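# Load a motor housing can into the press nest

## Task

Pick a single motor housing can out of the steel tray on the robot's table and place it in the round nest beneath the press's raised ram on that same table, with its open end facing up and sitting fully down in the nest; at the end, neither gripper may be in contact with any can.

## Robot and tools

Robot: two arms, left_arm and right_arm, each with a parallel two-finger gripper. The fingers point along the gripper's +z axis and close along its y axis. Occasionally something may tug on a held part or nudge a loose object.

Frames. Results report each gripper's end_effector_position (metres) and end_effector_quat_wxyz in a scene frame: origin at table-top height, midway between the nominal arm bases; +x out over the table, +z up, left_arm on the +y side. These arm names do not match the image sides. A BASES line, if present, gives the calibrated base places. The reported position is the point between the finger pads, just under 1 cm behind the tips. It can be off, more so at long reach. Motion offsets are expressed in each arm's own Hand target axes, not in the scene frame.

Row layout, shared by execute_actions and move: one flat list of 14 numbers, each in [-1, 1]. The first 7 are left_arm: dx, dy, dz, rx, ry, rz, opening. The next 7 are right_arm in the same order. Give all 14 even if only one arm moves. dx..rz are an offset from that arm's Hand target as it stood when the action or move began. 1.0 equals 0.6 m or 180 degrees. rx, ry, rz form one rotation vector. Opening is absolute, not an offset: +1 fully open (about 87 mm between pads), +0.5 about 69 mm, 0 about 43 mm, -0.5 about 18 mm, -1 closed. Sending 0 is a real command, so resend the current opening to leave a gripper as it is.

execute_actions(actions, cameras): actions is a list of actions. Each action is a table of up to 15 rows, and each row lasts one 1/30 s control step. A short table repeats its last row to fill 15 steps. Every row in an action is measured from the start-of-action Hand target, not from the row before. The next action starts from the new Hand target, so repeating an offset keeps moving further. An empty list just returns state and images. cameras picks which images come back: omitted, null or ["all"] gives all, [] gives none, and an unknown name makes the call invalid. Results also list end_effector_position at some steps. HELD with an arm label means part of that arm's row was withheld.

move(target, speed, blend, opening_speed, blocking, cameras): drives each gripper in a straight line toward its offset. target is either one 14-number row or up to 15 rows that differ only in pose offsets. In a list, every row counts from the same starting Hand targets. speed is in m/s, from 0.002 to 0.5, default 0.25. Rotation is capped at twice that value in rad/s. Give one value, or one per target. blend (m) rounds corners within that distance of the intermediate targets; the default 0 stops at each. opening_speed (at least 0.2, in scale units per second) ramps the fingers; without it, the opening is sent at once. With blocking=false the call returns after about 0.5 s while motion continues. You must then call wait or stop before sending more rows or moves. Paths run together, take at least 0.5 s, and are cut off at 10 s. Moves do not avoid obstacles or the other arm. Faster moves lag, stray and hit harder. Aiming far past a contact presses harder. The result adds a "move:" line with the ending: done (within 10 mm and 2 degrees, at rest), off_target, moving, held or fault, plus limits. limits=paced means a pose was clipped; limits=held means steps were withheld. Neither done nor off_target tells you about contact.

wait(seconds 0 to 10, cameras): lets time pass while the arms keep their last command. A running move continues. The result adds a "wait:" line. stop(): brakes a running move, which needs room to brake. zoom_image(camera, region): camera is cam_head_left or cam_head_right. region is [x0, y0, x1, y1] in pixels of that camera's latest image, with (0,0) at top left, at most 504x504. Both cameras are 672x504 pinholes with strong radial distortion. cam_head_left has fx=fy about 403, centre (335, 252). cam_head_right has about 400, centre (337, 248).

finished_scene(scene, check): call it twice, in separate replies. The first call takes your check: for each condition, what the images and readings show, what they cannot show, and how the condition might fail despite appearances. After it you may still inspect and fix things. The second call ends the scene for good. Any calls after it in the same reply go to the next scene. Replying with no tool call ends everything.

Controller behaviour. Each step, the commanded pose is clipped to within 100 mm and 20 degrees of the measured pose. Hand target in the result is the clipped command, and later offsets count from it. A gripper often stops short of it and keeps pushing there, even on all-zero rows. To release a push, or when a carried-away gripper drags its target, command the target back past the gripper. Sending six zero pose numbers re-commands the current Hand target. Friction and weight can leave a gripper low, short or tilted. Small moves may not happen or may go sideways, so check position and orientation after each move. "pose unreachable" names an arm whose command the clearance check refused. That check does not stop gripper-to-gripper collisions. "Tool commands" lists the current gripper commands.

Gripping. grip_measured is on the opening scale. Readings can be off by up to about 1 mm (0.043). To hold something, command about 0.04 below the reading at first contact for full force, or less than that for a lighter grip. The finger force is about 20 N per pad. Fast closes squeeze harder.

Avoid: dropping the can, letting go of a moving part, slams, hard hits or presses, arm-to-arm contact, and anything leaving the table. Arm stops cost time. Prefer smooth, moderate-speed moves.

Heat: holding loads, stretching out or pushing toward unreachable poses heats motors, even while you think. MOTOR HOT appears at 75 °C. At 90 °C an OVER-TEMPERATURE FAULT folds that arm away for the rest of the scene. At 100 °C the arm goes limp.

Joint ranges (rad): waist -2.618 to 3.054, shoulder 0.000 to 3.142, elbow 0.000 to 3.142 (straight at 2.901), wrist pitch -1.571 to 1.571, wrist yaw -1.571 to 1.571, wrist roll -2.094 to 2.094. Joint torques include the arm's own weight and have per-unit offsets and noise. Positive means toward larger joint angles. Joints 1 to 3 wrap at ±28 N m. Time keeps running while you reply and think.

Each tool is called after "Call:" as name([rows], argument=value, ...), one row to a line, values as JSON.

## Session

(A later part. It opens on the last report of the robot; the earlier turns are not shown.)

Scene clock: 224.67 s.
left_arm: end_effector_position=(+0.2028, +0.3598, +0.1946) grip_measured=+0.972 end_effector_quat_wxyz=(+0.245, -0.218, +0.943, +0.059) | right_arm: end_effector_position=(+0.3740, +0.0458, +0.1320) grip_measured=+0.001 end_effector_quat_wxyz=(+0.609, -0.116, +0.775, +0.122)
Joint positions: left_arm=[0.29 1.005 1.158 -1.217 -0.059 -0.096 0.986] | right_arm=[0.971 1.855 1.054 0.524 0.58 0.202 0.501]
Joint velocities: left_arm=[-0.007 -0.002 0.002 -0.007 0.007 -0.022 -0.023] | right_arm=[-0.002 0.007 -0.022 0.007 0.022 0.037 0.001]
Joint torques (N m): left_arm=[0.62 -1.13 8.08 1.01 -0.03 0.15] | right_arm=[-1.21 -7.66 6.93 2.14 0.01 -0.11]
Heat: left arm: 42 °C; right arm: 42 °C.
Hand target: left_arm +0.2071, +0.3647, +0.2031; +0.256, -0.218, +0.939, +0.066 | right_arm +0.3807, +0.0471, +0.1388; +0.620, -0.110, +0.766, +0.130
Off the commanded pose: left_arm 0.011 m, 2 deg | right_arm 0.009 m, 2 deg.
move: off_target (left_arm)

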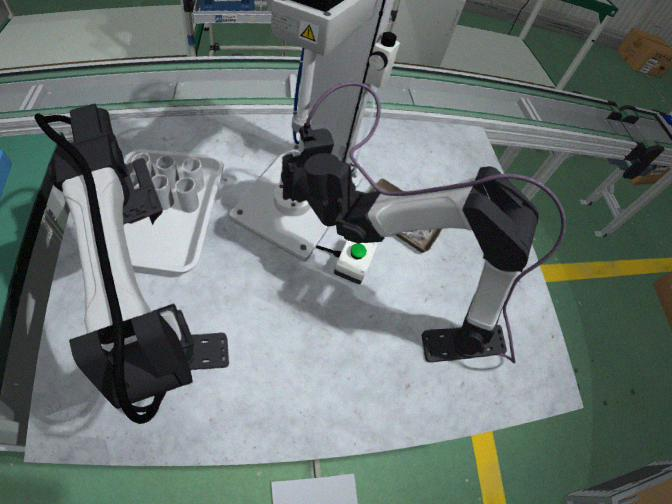

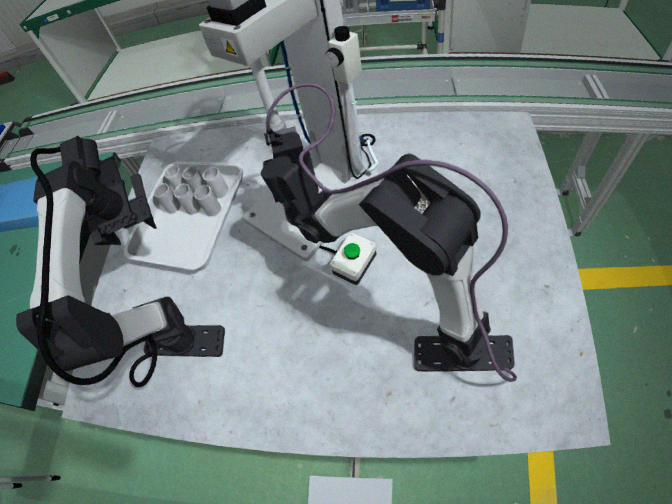

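Call:
move(target=[0,0,0,0,0,0,1,0.047,-0.0077,-0.0035,0,0.013,-0.015,-0.45], speed=0.05)

Call:
zoom_image(camera="cam_head_left", region=[240, 130, 340, 230])

Scene clock: 234.90 s.
left_arm: end_effector_position=(+0.2028, +0.3598, +0.1946) grip_measured=+0.972 end_effector_quat_wxyz=(+0.245, -0.218, +0.943, +0.059) | right_arm: end_effector_position=(+0.3695, +0.0400, +0.1047) grip_measured=+0.001 end_effector_quat_wxyz=(+0.596, -0.136, +0.784, +0.105)
Joint positions: left_arm=[0.29 1.005 1.158 -1.217 -0.059 -0.096 0.986] | right_arm=[0.971 1.886 1.013 0.549 0.574 0.183 0.501]
Joint velocities: left_arm=[0.012 0.002 -0.002 -0.022 0.051 -0.022 0.039] | right_arm=[-0.012 -0.007 0.012 0.037 -0.051 -0.051 0.004]
Joint torques (N m): left_arm=[0.65 -1.13 8.06 1.02 0 0.18] | right_arm=[-0.83 -7.84 6.52 2.14 0.04 -0.09]
Heat: left arm: 42 °C; right arm: 42 °C.
Hand target: left_arm +0.2071, +0.3647, +0.2031; +0.256, -0.218, +0.939, +0.066 | right_arm +0.3745, +0.0422, +0.1111; +0.607, -0.130, +0.776, +0.114
Off the commanded pose: left_arm 0.011 m, 2 deg | right_arm 0.009 m, 2 deg.
move: off_target (left_arm)

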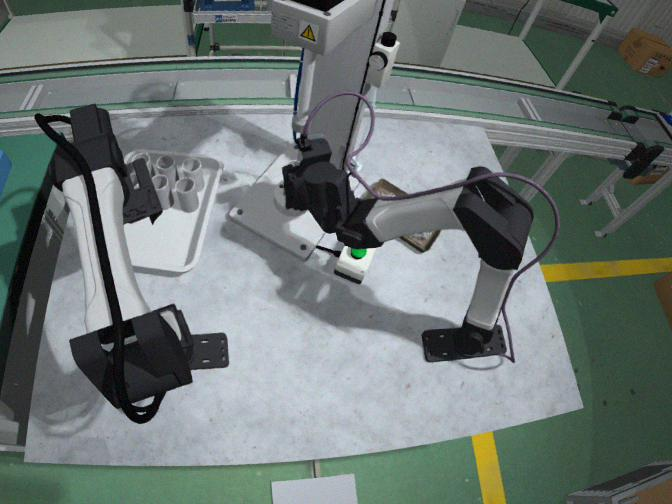

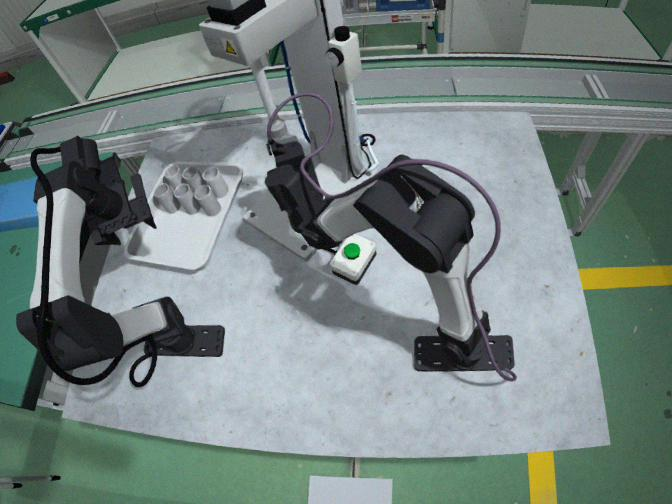

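Scaled by 5.040.

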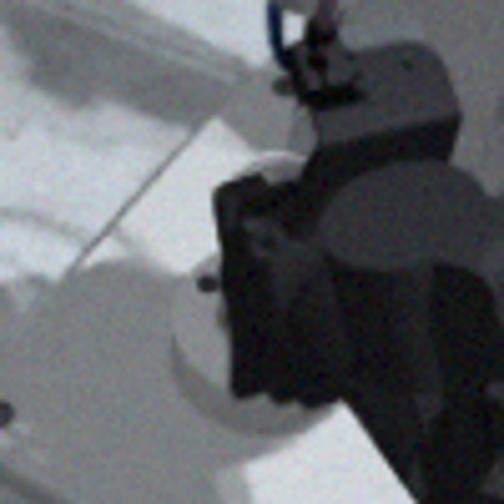

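Call:
move(target=[0,0,0,0,0,0,1,0.072,-0.0006,0.0197,0,0.008,-0.005,-0.45], speed=0.03)

Call:
zoom_image(camera="cam_head_left", region=[240, 130, 340, 230])

Scene clock: 239.97 s.
left_arm: end_effector_position=(+0.2028, +0.3598, +0.1946) grip_measured=+0.972 end_effector_quat_wxyz=(+0.245, -0.218, +0.943, +0.059) | right_arm: end_effector_position=(+0.3784, +0.0493, +0.0984) grip_measured=+0.001 end_effector_quat_wxyz=(+0.625, -0.118, +0.762, +0.124)
Joint positions: left_arm=[0.29 1.005 1.158 -1.217 -0.059 -0.096 0.986] | right_arm=[0.971 1.965 0.995 0.744 0.582 0.169 0.501]
Joint velocities: left_arm=[-0.012 -0.012 0.007 -0.037 0.066 0.007 0.003] | right_arm=[-0.002 -0.012 0.002 0.022 -0.007 -0.051 -0.004]
Joint torques (N m): left_arm=[0.75 -1.09 8.13 1.01 -0.01 0.14] | right_arm=[-1.01 -5.74 4.79 1.31 -0.15 0.06]
Heat: left arm: 42 °C; right arm: 42 °C.
Hand target: left_arm +0.2071, +0.3647, +0.2031; +0.256, -0.218, +0.939, +0.066 | right_arm +0.3756, +0.0434, +0.0660; +0.598, -0.138, +0.782, +0.107
Off the commanded pose: left_arm 0.011 m, 2 deg | right_arm 0.033 m, 5 deg.
move: off_target (left_arm, right_arm)

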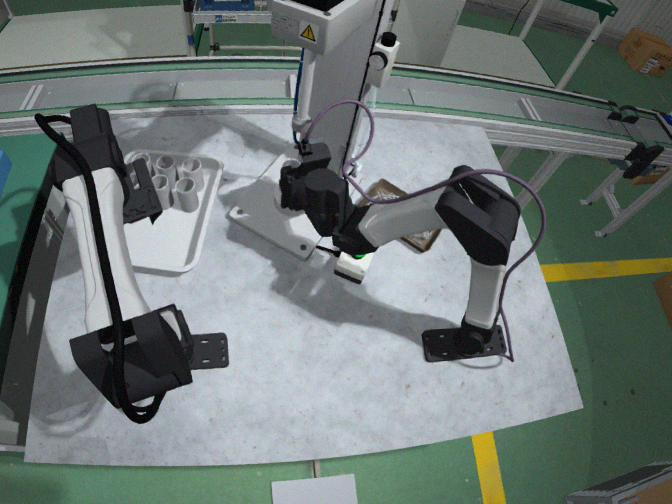

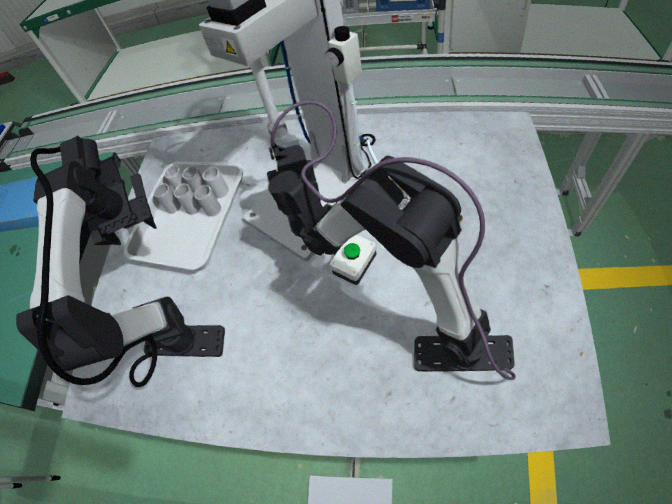

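Scaled by 5.040.

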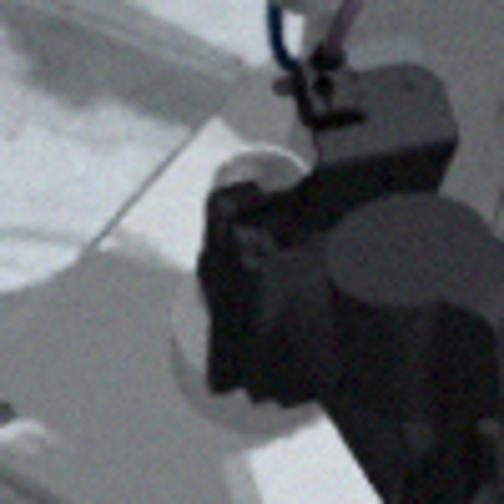

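Call:
move(target=[0,0,0,0,0,0,1,-0.073,0,-0.0195,0,0.0,0,-0.45], speed=0.05)

Call:
zoom_image(camera="cam_head_left", region=[260, 130, 330, 200])

Call:
zoom_image(camera="cam_head_left", region=[240, 130, 340, 230])

Scene clock: 246.47 s.
left_arm: end_effector_position=(+0.2028, +0.3598, +0.1946) grip_measured=+0.972 end_effector_quat_wxyz=(+0.245, -0.218, +0.943, +0.059) | right_arm: end_effector_position=(+0.3732, +0.0463, +0.0993) grip_measured=+0.001 end_effector_quat_wxyz=(+0.599, -0.139, +0.781, +0.108)
Joint positions: left_arm=[0.29 1.005 1.158 -1.217 -0.059 -0.096 0.986] | right_arm=[0.971 1.922 1.027 0.584 0.567 0.174 0.501]
Joint velocities: left_arm=[-0.007 -0.017 -0.022 0.066 0.066 0.051 -0.013] | right_arm=[0.017 -0.007 0.002 -0.007 0.022 -0.022 -0.006]
Joint torques (N m): left_arm=[0.75 -1.1 8.18 1.02 0 0.17] | right_arm=[-1.11 -11.04 7.54 1.21 0.02 -0.02]
Heat: left arm: 42 °C; right arm: 41 °C.
Hand target: left_arm +0.2071, +0.3647, +0.2031; +0.256, -0.218, +0.939, +0.066 | right_arm +0.3757, +0.0429, +0.1118; +0.598, -0.138, +0.782, +0.107
Off the commanded pose: left_arm 0.011 m, 2 deg | right_arm 0.013 m, 0 deg.
move: off_target (left_arm, right_arm)

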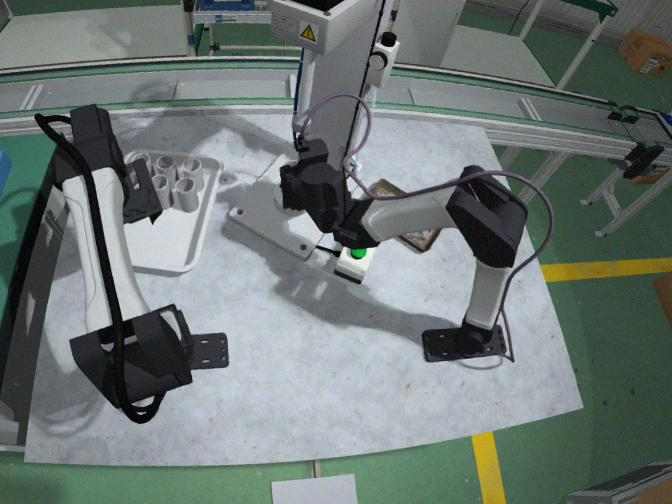

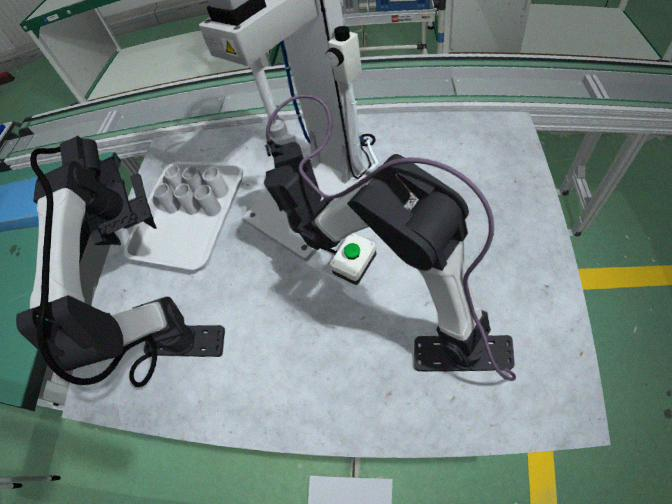

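Scaled by 7.200.

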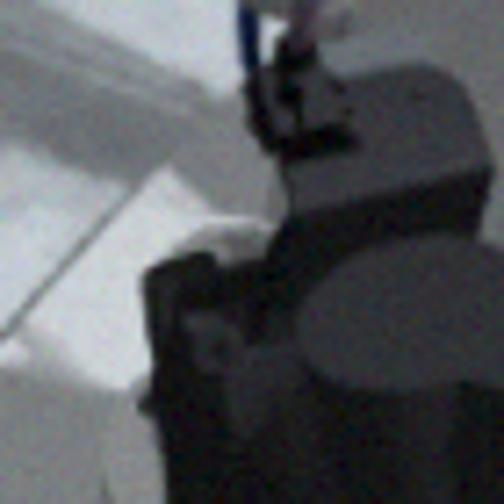

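Scaled by 5.040.

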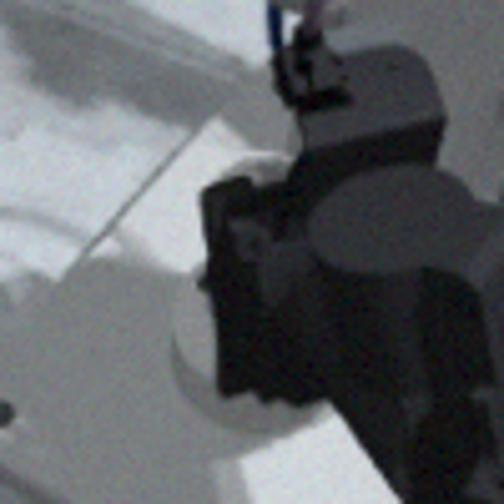

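Call:
move(target=[0,0,0,0,0,0,1,0.003,-0.0065,-0.0108,0,0,0,-0.45], speed=0.04, cameras=["cam_head_left"])

Call:
zoom_image(camera="cam_head_left", region=[260, 130, 330, 200])

Scene clock: 254.63 s.
left_arm: end_effector_position=(+0.2028, +0.3598, +0.1946) grip_measured=+0.972 end_effector_quat_wxyz=(+0.245, -0.218, +0.943, +0.059) | right_arm: end_effector_position=(+0.3706, +0.0430, +0.0996) grip_measured=+0.001 end_effector_quat_wxyz=(+0.595, -0.142, +0.784, +0.105)
Joint positions: left_arm=[0.29 1.005 1.158 -1.217 -0.059 -0.096 0.986] | right_arm=[0.971 1.906 1.019 0.563 0.566 0.174 0.501]
Joint velocities: left_arm=[0.027 0.002 0.002 -0.022 -0.022 0.037 -0.013] | right_arm=[-0.002 -0.012 -0.007 0.095 -0.022 -0.007 -0.011]
Joint torques (N m): left_arm=[0.69 -1.16 8.14 0.99 -0.01 0.16] | right_arm=[-1.01 -11.55 5.6 1.5 0.04 -0.01]
Heat: left arm: 43 °C; right arm: 42 °C.
Hand target: left_arm +0.2071, +0.3647, +0.2031; +0.256, -0.218, +0.939, +0.066 | right_arm +0.3706, +0.0370, +0.1116; +0.598, -0.138, +0.782, +0.107
Off the commanded pose: left_arm 0.011 m, 2 deg | right_arm 0.014 m, 1 deg.
move: off_target (left_arm, right_arm)
Images, in order (width x height): cam_head_left 672x504.

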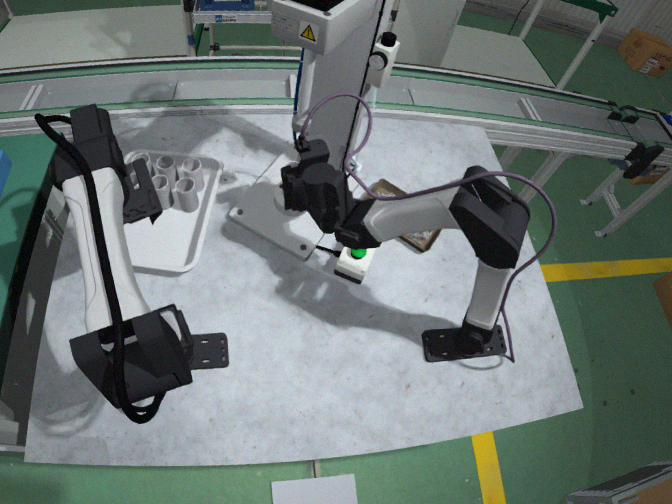

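Scaled by 7.200.

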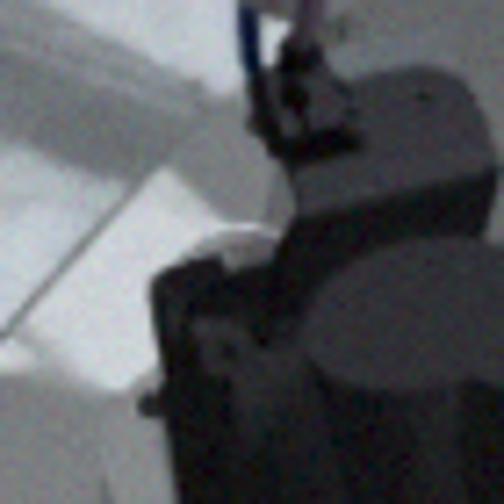

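Call:
move(target=[0,0,0,0,0,0,1,0.003,-0.0085,-0.0045,0,0,0,-0.45], speed=0.04, cameras=["cam_head_left"])

Call:
zoom_image(camera="cam_head_left", region=[260, 130, 330, 200])

Scene clock: 258.57 s.
left_arm: end_effector_position=(+0.2028, +0.3598, +0.1946) grip_measured=+0.972 end_effector_quat_wxyz=(+0.245, -0.218, +0.943, +0.059) | right_arm: end_effector_position=(+0.3664, +0.0385, +0.0939) grip_measured=+0.001 end_effector_quat_wxyz=(+0.588, -0.149, +0.788, +0.105)
Joint positions: left_arm=[0.29 1.005 1.158 -1.217 -0.059 -0.096 0.986] | right_arm=[0.968 1.895 0.993 0.56 0.552 0.174 0.501]
Joint velocities: left_arm=[0.012 0.017 -0.002 0.051 0.051 0.007 -0.023] | right_arm=[-0.007 -0.007 -0.017 -0.022 -0.007 0.037 -0.001]
Joint torques (N m): left_arm=[0.66 -1.1 8.1 0.98 0 0.12] | right_arm=[-1.35 -11.63 5.56 1.66 0.13 -0.04]
Heat: left arm: 43 °C; right arm: 42 °C.
Hand target: left_arm +0.2071, +0.3647, +0.2031; +0.256, -0.218, +0.939, +0.066 | right_arm +0.3694, +0.0311, +0.1104; +0.598, -0.138, +0.782, +0.107
Off the commanded pose: left_arm 0.011 m, 2 deg | right_arm 0.018 m, 2 deg.
move: off_target (left_arm, right_arm)
Images, in order (width x height): cam_head_left 672x504.

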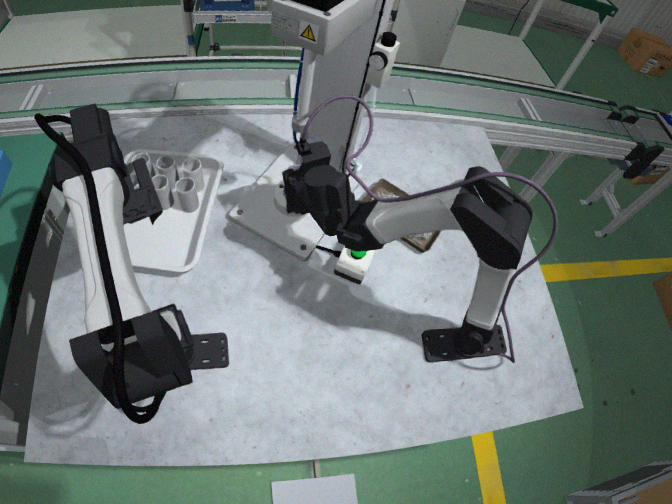

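Scaled by 7.200.

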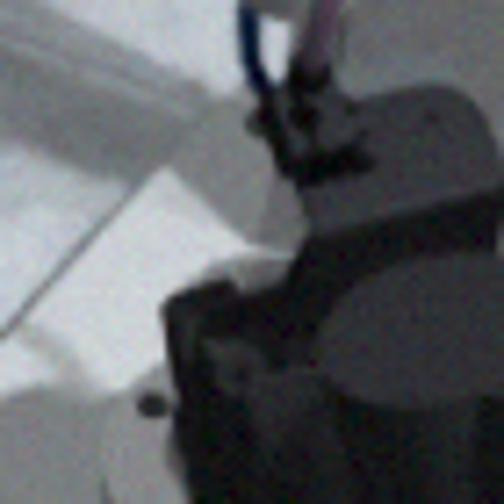

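Call:
move(target=[0,0,0,0,0,0,1,0.062,0.008,0.0255,0,0,0,-0.45], speed=0.03, cameras=["cam_head_left"])

Call:
zoom_image(camera="cam_head_left", region=[260, 130, 330, 200])

Scene clock: 264.70 s.
left_arm: end_effector_position=(+0.2028, +0.3598, +0.1946) grip_measured=+0.972 end_effector_quat_wxyz=(+0.245, -0.218, +0.943, +0.059) | right_arm: end_effector_position=(+0.3674, +0.0393, +0.0755) grip_measured=+0.001 end_effector_quat_wxyz=(+0.595, -0.144, +0.783, +0.110)
Joint positions: left_arm=[0.29 1.005 1.158 -1.217 -0.059 -0.096 0.986] | right_arm=[0.968 1.951 0.958 0.672 0.553 0.174 0.501]
Joint velocities: left_arm=[-0.017 0.012 0.017 -0.081 -0.007 -0.007 -0.008] | right_arm=[-0.002 -0.002 -0.007 0.037 -0.051 -0.022 -0.009]
Joint torques (N m): left_arm=[0.64 -1.16 8.17 1.03 0 0.18] | right_arm=[-1.02 -6.34 6.19 2.02 0.14 -0.01]
Heat: left arm: 43 °C; right arm: 43 °C.
Hand target: left_arm +0.2071, +0.3647, +0.2031; +0.256, -0.218, +0.939, +0.066 | right_arm +0.3727, +0.0378, +0.0704; +0.598, -0.138, +0.782, +0.107
Off the commanded pose: left_arm 0.011 m, 2 deg | right_arm 0.007 m, 1 deg.
move: off_target (left_arm)
Images, in order (width x height): cam_head_left 672x504.

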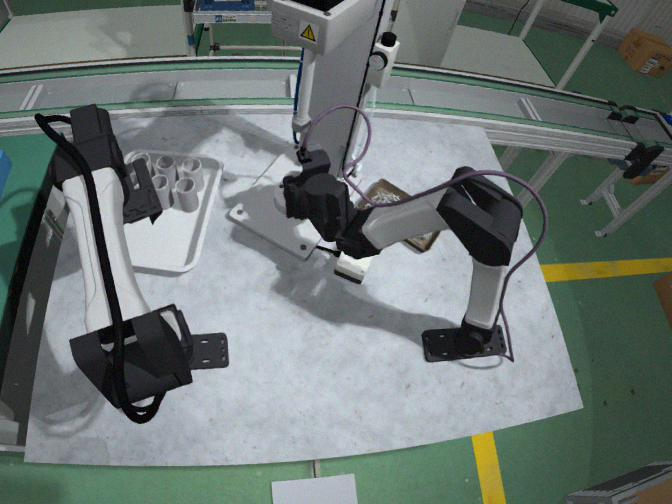

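Scaled by 7.200.

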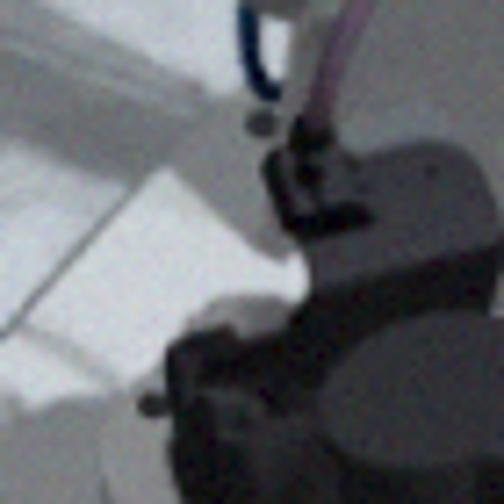

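Call:
move(target=[0,0,0,0,0,0,1,0.0165,0,0.0045,0,0,0,-0.45], speed=0.03, cameras=["cam_head_left"])

Scene clock: 268.87 s.
left_arm: end_effector_position=(+0.2028, +0.3598, +0.1946) grip_measured=+0.972 end_effector_quat_wxyz=(+0.245, -0.218, +0.943, +0.059) | right_arm: end_effector_position=(+0.3675, +0.0395, +0.0748) grip_measured=+0.001 end_effector_quat_wxyz=(+0.604, -0.138, +0.777, +0.112)
Joint positions: left_arm=[0.29 1.005 1.158 -1.217 -0.059 -0.096 0.986] | right_arm=[0.973 1.964 0.943 0.726 0.567 0.169 0.501]
Joint velocities: left_arm=[0.012 0.007 -0.002 -0.066 0.037 -0.022 0.018] | right_arm=[0.012 -0.017 -0.007 -0.007 0.037 0.066 -0.001]
Joint torques (N m): left_arm=[0.65 -1.07 8.06 0.99 -0.02 0.17] | right_arm=[-1.37 -5.08 6.34 1.87 0 0.05]
Heat: left arm: 43 °C; right arm: 42 °C.
Hand target: left_arm +0.2071, +0.3647, +0.2031; +0.256, -0.218, +0.939, +0.066 | right_arm +0.3727, +0.0380, +0.0601; +0.598, -0.138, +0.782, +0.107
Off the commanded pose: left_arm 0.011 m, 2 deg | right_arm 0.016 m, 1 deg.
move: off_target (left_arm, right_arm)
Images, in order (width x height): cam_head_left 672x504.

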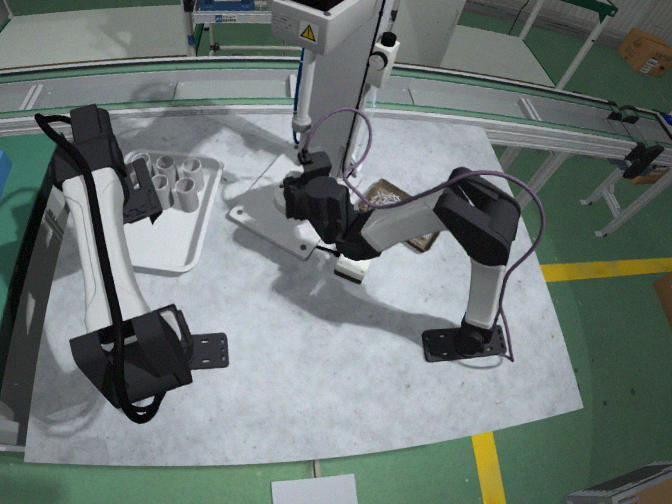

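Call:
move(target=[0,0,0,0,0,0,1,-0.0205,-0.001,-0.0115,0,0.0,0,-0.45], speed=0.05, cameras=[])

Call:
move(target=[0,0,0,0,0,0,1,0,0,0,0,0,0,0.95], opening_speed=0.6)

Scene clock: 272.57 s.
left_arm: end_effector_position=(+0.2028, +0.3598, +0.1946) grip_measured=+0.972 end_effector_quat_wxyz=(+0.245, -0.218, +0.943, +0.059) | right_arm: end_effector_position=(+0.3673, +0.0393, +0.0745) grip_measured=+0.001 end_effector_quat_wxyz=(+0.604, -0.138, +0.777, +0.111)
Joint positions: left_arm=[0.29 1.005 1.158 -1.217 -0.059 -0.096 0.986] | right_arm=[0.973 1.964 0.943 0.724 0.568 0.169 0.501]
Joint velocities: left_arm=[-0.002 -0.012 -0.002 -0.007 0.007 -0.081 -0.023] | right_arm=[0.007 -0.002 -0.017 -0.066 -0.066 -0.037 0.004]
Joint torques (N m): left_arm=[0.62 -1.17 8.1 0.99 -0.03 0.16] | right_arm=[-1.1 -8.79 6.46 1.4 0.03 0.06]
Heat: left arm: 43 °C; right arm: 41 °C.
Hand target: left_arm +0.2071, +0.3647, +0.2031; +0.256, -0.218, +0.939, +0.066 | right_arm +0.3697, +0.0361, +0.0739; +0.598, -0.138, +0.782, +0.107
Off the commanded pose: left_arm 0.011 m, 2 deg | right_arm 0.004 m, 1 deg.
move: off_target (left_arm)
No camera images: "cameras" was empty.

Scene clock: 275.10 s.
left_arm: end_effector_position=(+0.2028, +0.3598, +0.1946) grip_measured=+0.972 end_effector_quat_wxyz=(+0.245, -0.218, +0.943, +0.059) | right_arm: end_effector_position=(+0.3714, +0.0331, +0.0746) grip_measured=+0.949 end_effector_quat_wxyz=(+0.606, -0.129, +0.778, +0.101)
Joint positions: left_arm=[0.29 1.005 1.158 -1.217 -0.059 -0.096 0.986] | right_arm=[0.965 1.964 0.943 0.722 0.588 0.17 0.975]
Joint velocities: left_arm=[-0.007 -0.012 -0.007 0.051 -0.022 -0.081 0.023] | right_arm=[-0.012 -0.002 0.002 0.051 -0.066 -0.066 -0.017]
Joint torques (N m): left_arm=[0.68 -1.1 8.2 1.02 -0.01 0.15] | right_arm=[-0.4 -8.79 6.42 1.42 -0.17 0.04]
Heat: left arm: 43 °C; right arm: 41 °C.
Hand target: left_arm +0.2071, +0.3647, +0.2031; +0.256, -0.218, +0.939, +0.066 | right_arm +0.3697, +0.0361, +0.0738; +0.598, -0.138, +0.782, +0.107
Off the commanded pose: left_arm 0.011 m, 2 deg | right_arm 0.004 m, 2 deg.
move: off_target (left_arm)

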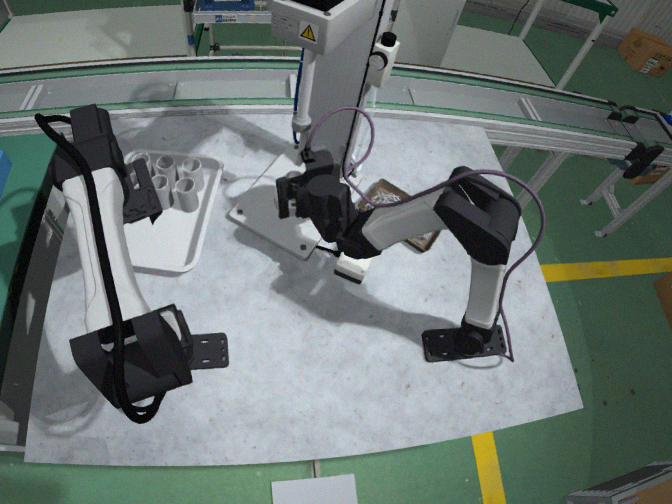

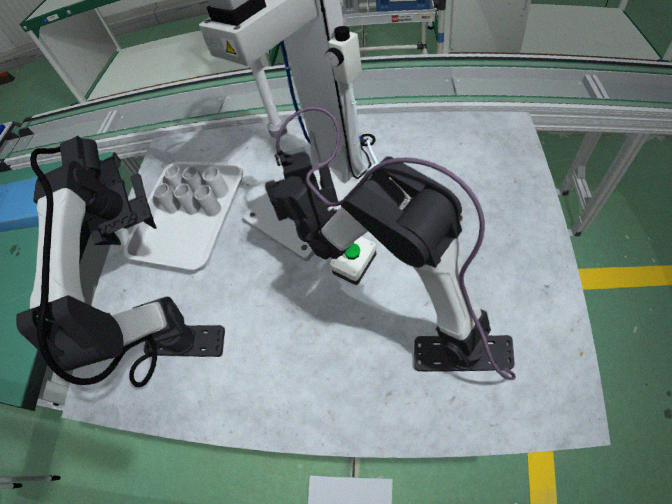

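Call:
move(target=[0,0,0,0,0,0,1,0.058,0,-0.208,0,0,0,0.95], speed=0.1)

Call:
zoom_image(camera="cam_head_left", region=[230, 130, 350, 250])

Call:
zoom_image(camera="cam_head_right", region=[230, 130, 350, 250])

Scene clock: 281.17 s.
left_arm: end_effector_position=(+0.2028, +0.3598, +0.1946) grip_measured=+0.972 end_effector_quat_wxyz=(+0.245, -0.218, +0.943, +0.059) | right_arm: end_effector_position=(+0.2484, -0.0059, +0.0626) grip_measured=+0.950 end_effector_quat_wxyz=(+0.591, -0.147, +0.787, +0.100)
Joint positions: left_arm=[0.29 1.005 1.158 -1.217 -0.059 -0.096 0.986] | right_arm=[1.227 1.679 0.562 0.699 0.803 0.292 0.975]
Joint velocities: left_arm=[0.007 0.002 -0.007 -0.037 -0.007 0.007 0.018] | right_arm=[-0.002 -0.002 -0.007 0.051 0.022 0.037 -0.012]
Joint torques (N m): left_arm=[0.7 -1.07 8.14 1.01 -0.03 0.15] | right_arm=[0.44 -8.13 5.08 1.53 0.29 0.11]
Heat: left arm: 43 °C; right arm: 41 °C.
Hand target: left_arm +0.2071, +0.3647, +0.2031; +0.256, -0.218, +0.939, +0.066 | right_arm +0.2467, -0.0061, +0.0723; +0.597, -0.137, +0.783, +0.108
Off the commanded pose: left_arm 0.011 m, 2 deg | right_arm 0.011 m, 2 deg.
move: off_target (left_arm, right_arm)

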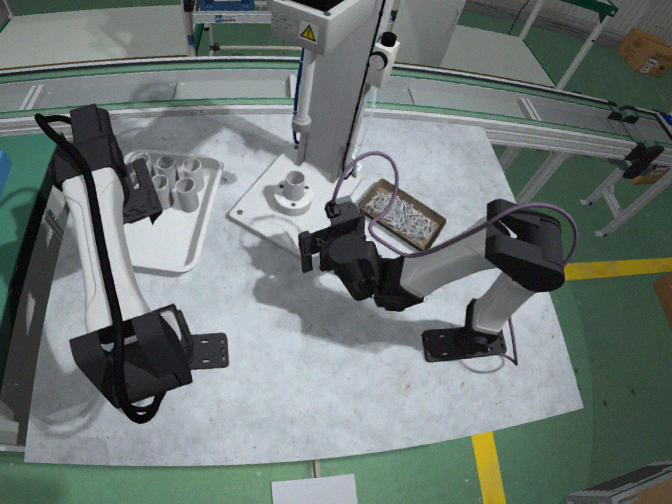

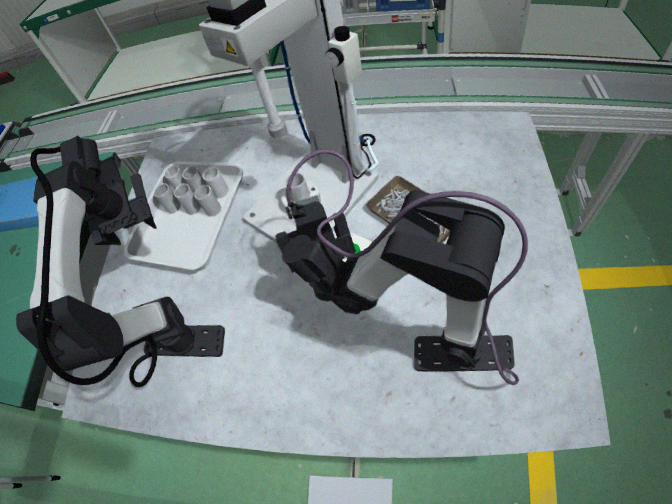

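Scaled by 4.200.

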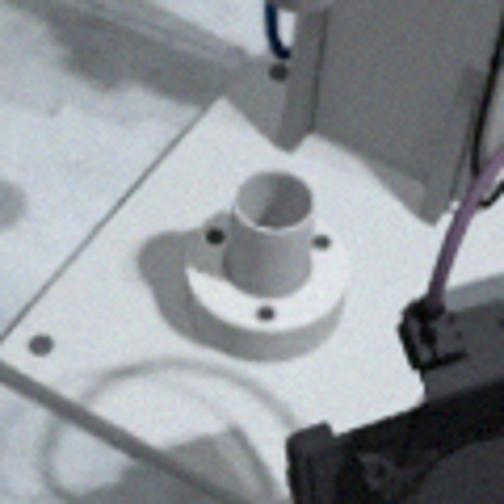

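Scaled by 4.200.

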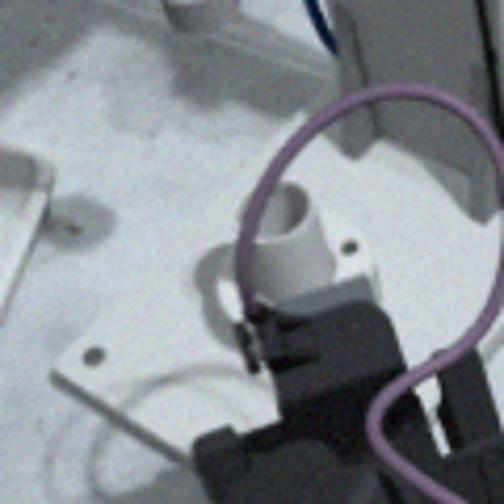

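Call:
finished_scene(scene=2, check="Left zoom: can upright, open end up, concentric within the ring, bolt holes symmetric; grip z .0748 when pressed matches scene 1 full seating (20 mm below ring contact). Both grippers are open and clear (right hand .13 m away; left at z .19 above tray). Could be missed by few-mm unseated tilt, but hand dropped ~19-20 mm and stopped hard at floor with extra push; rim looks level.")

This call ended nothing. Check each condition that your pictures could not show: look closer or test it, and mend what is not met. Then call finished_scene again.

Call:
finished_scene(scene=2, check="Confirmed: can seated upright, open end up in nest; no arm touching any can; all other cans remain standing in tray.")

This call ended nothing: the second call must come in a later reply.

Call:
finished_scene(scene=2, check="Can upright, open end up, seated ~20 mm into nest (z .0748 under extra push), rim level; both grippers open and clear of all cans; others standing in tray.")

The scene is finished: the task was done.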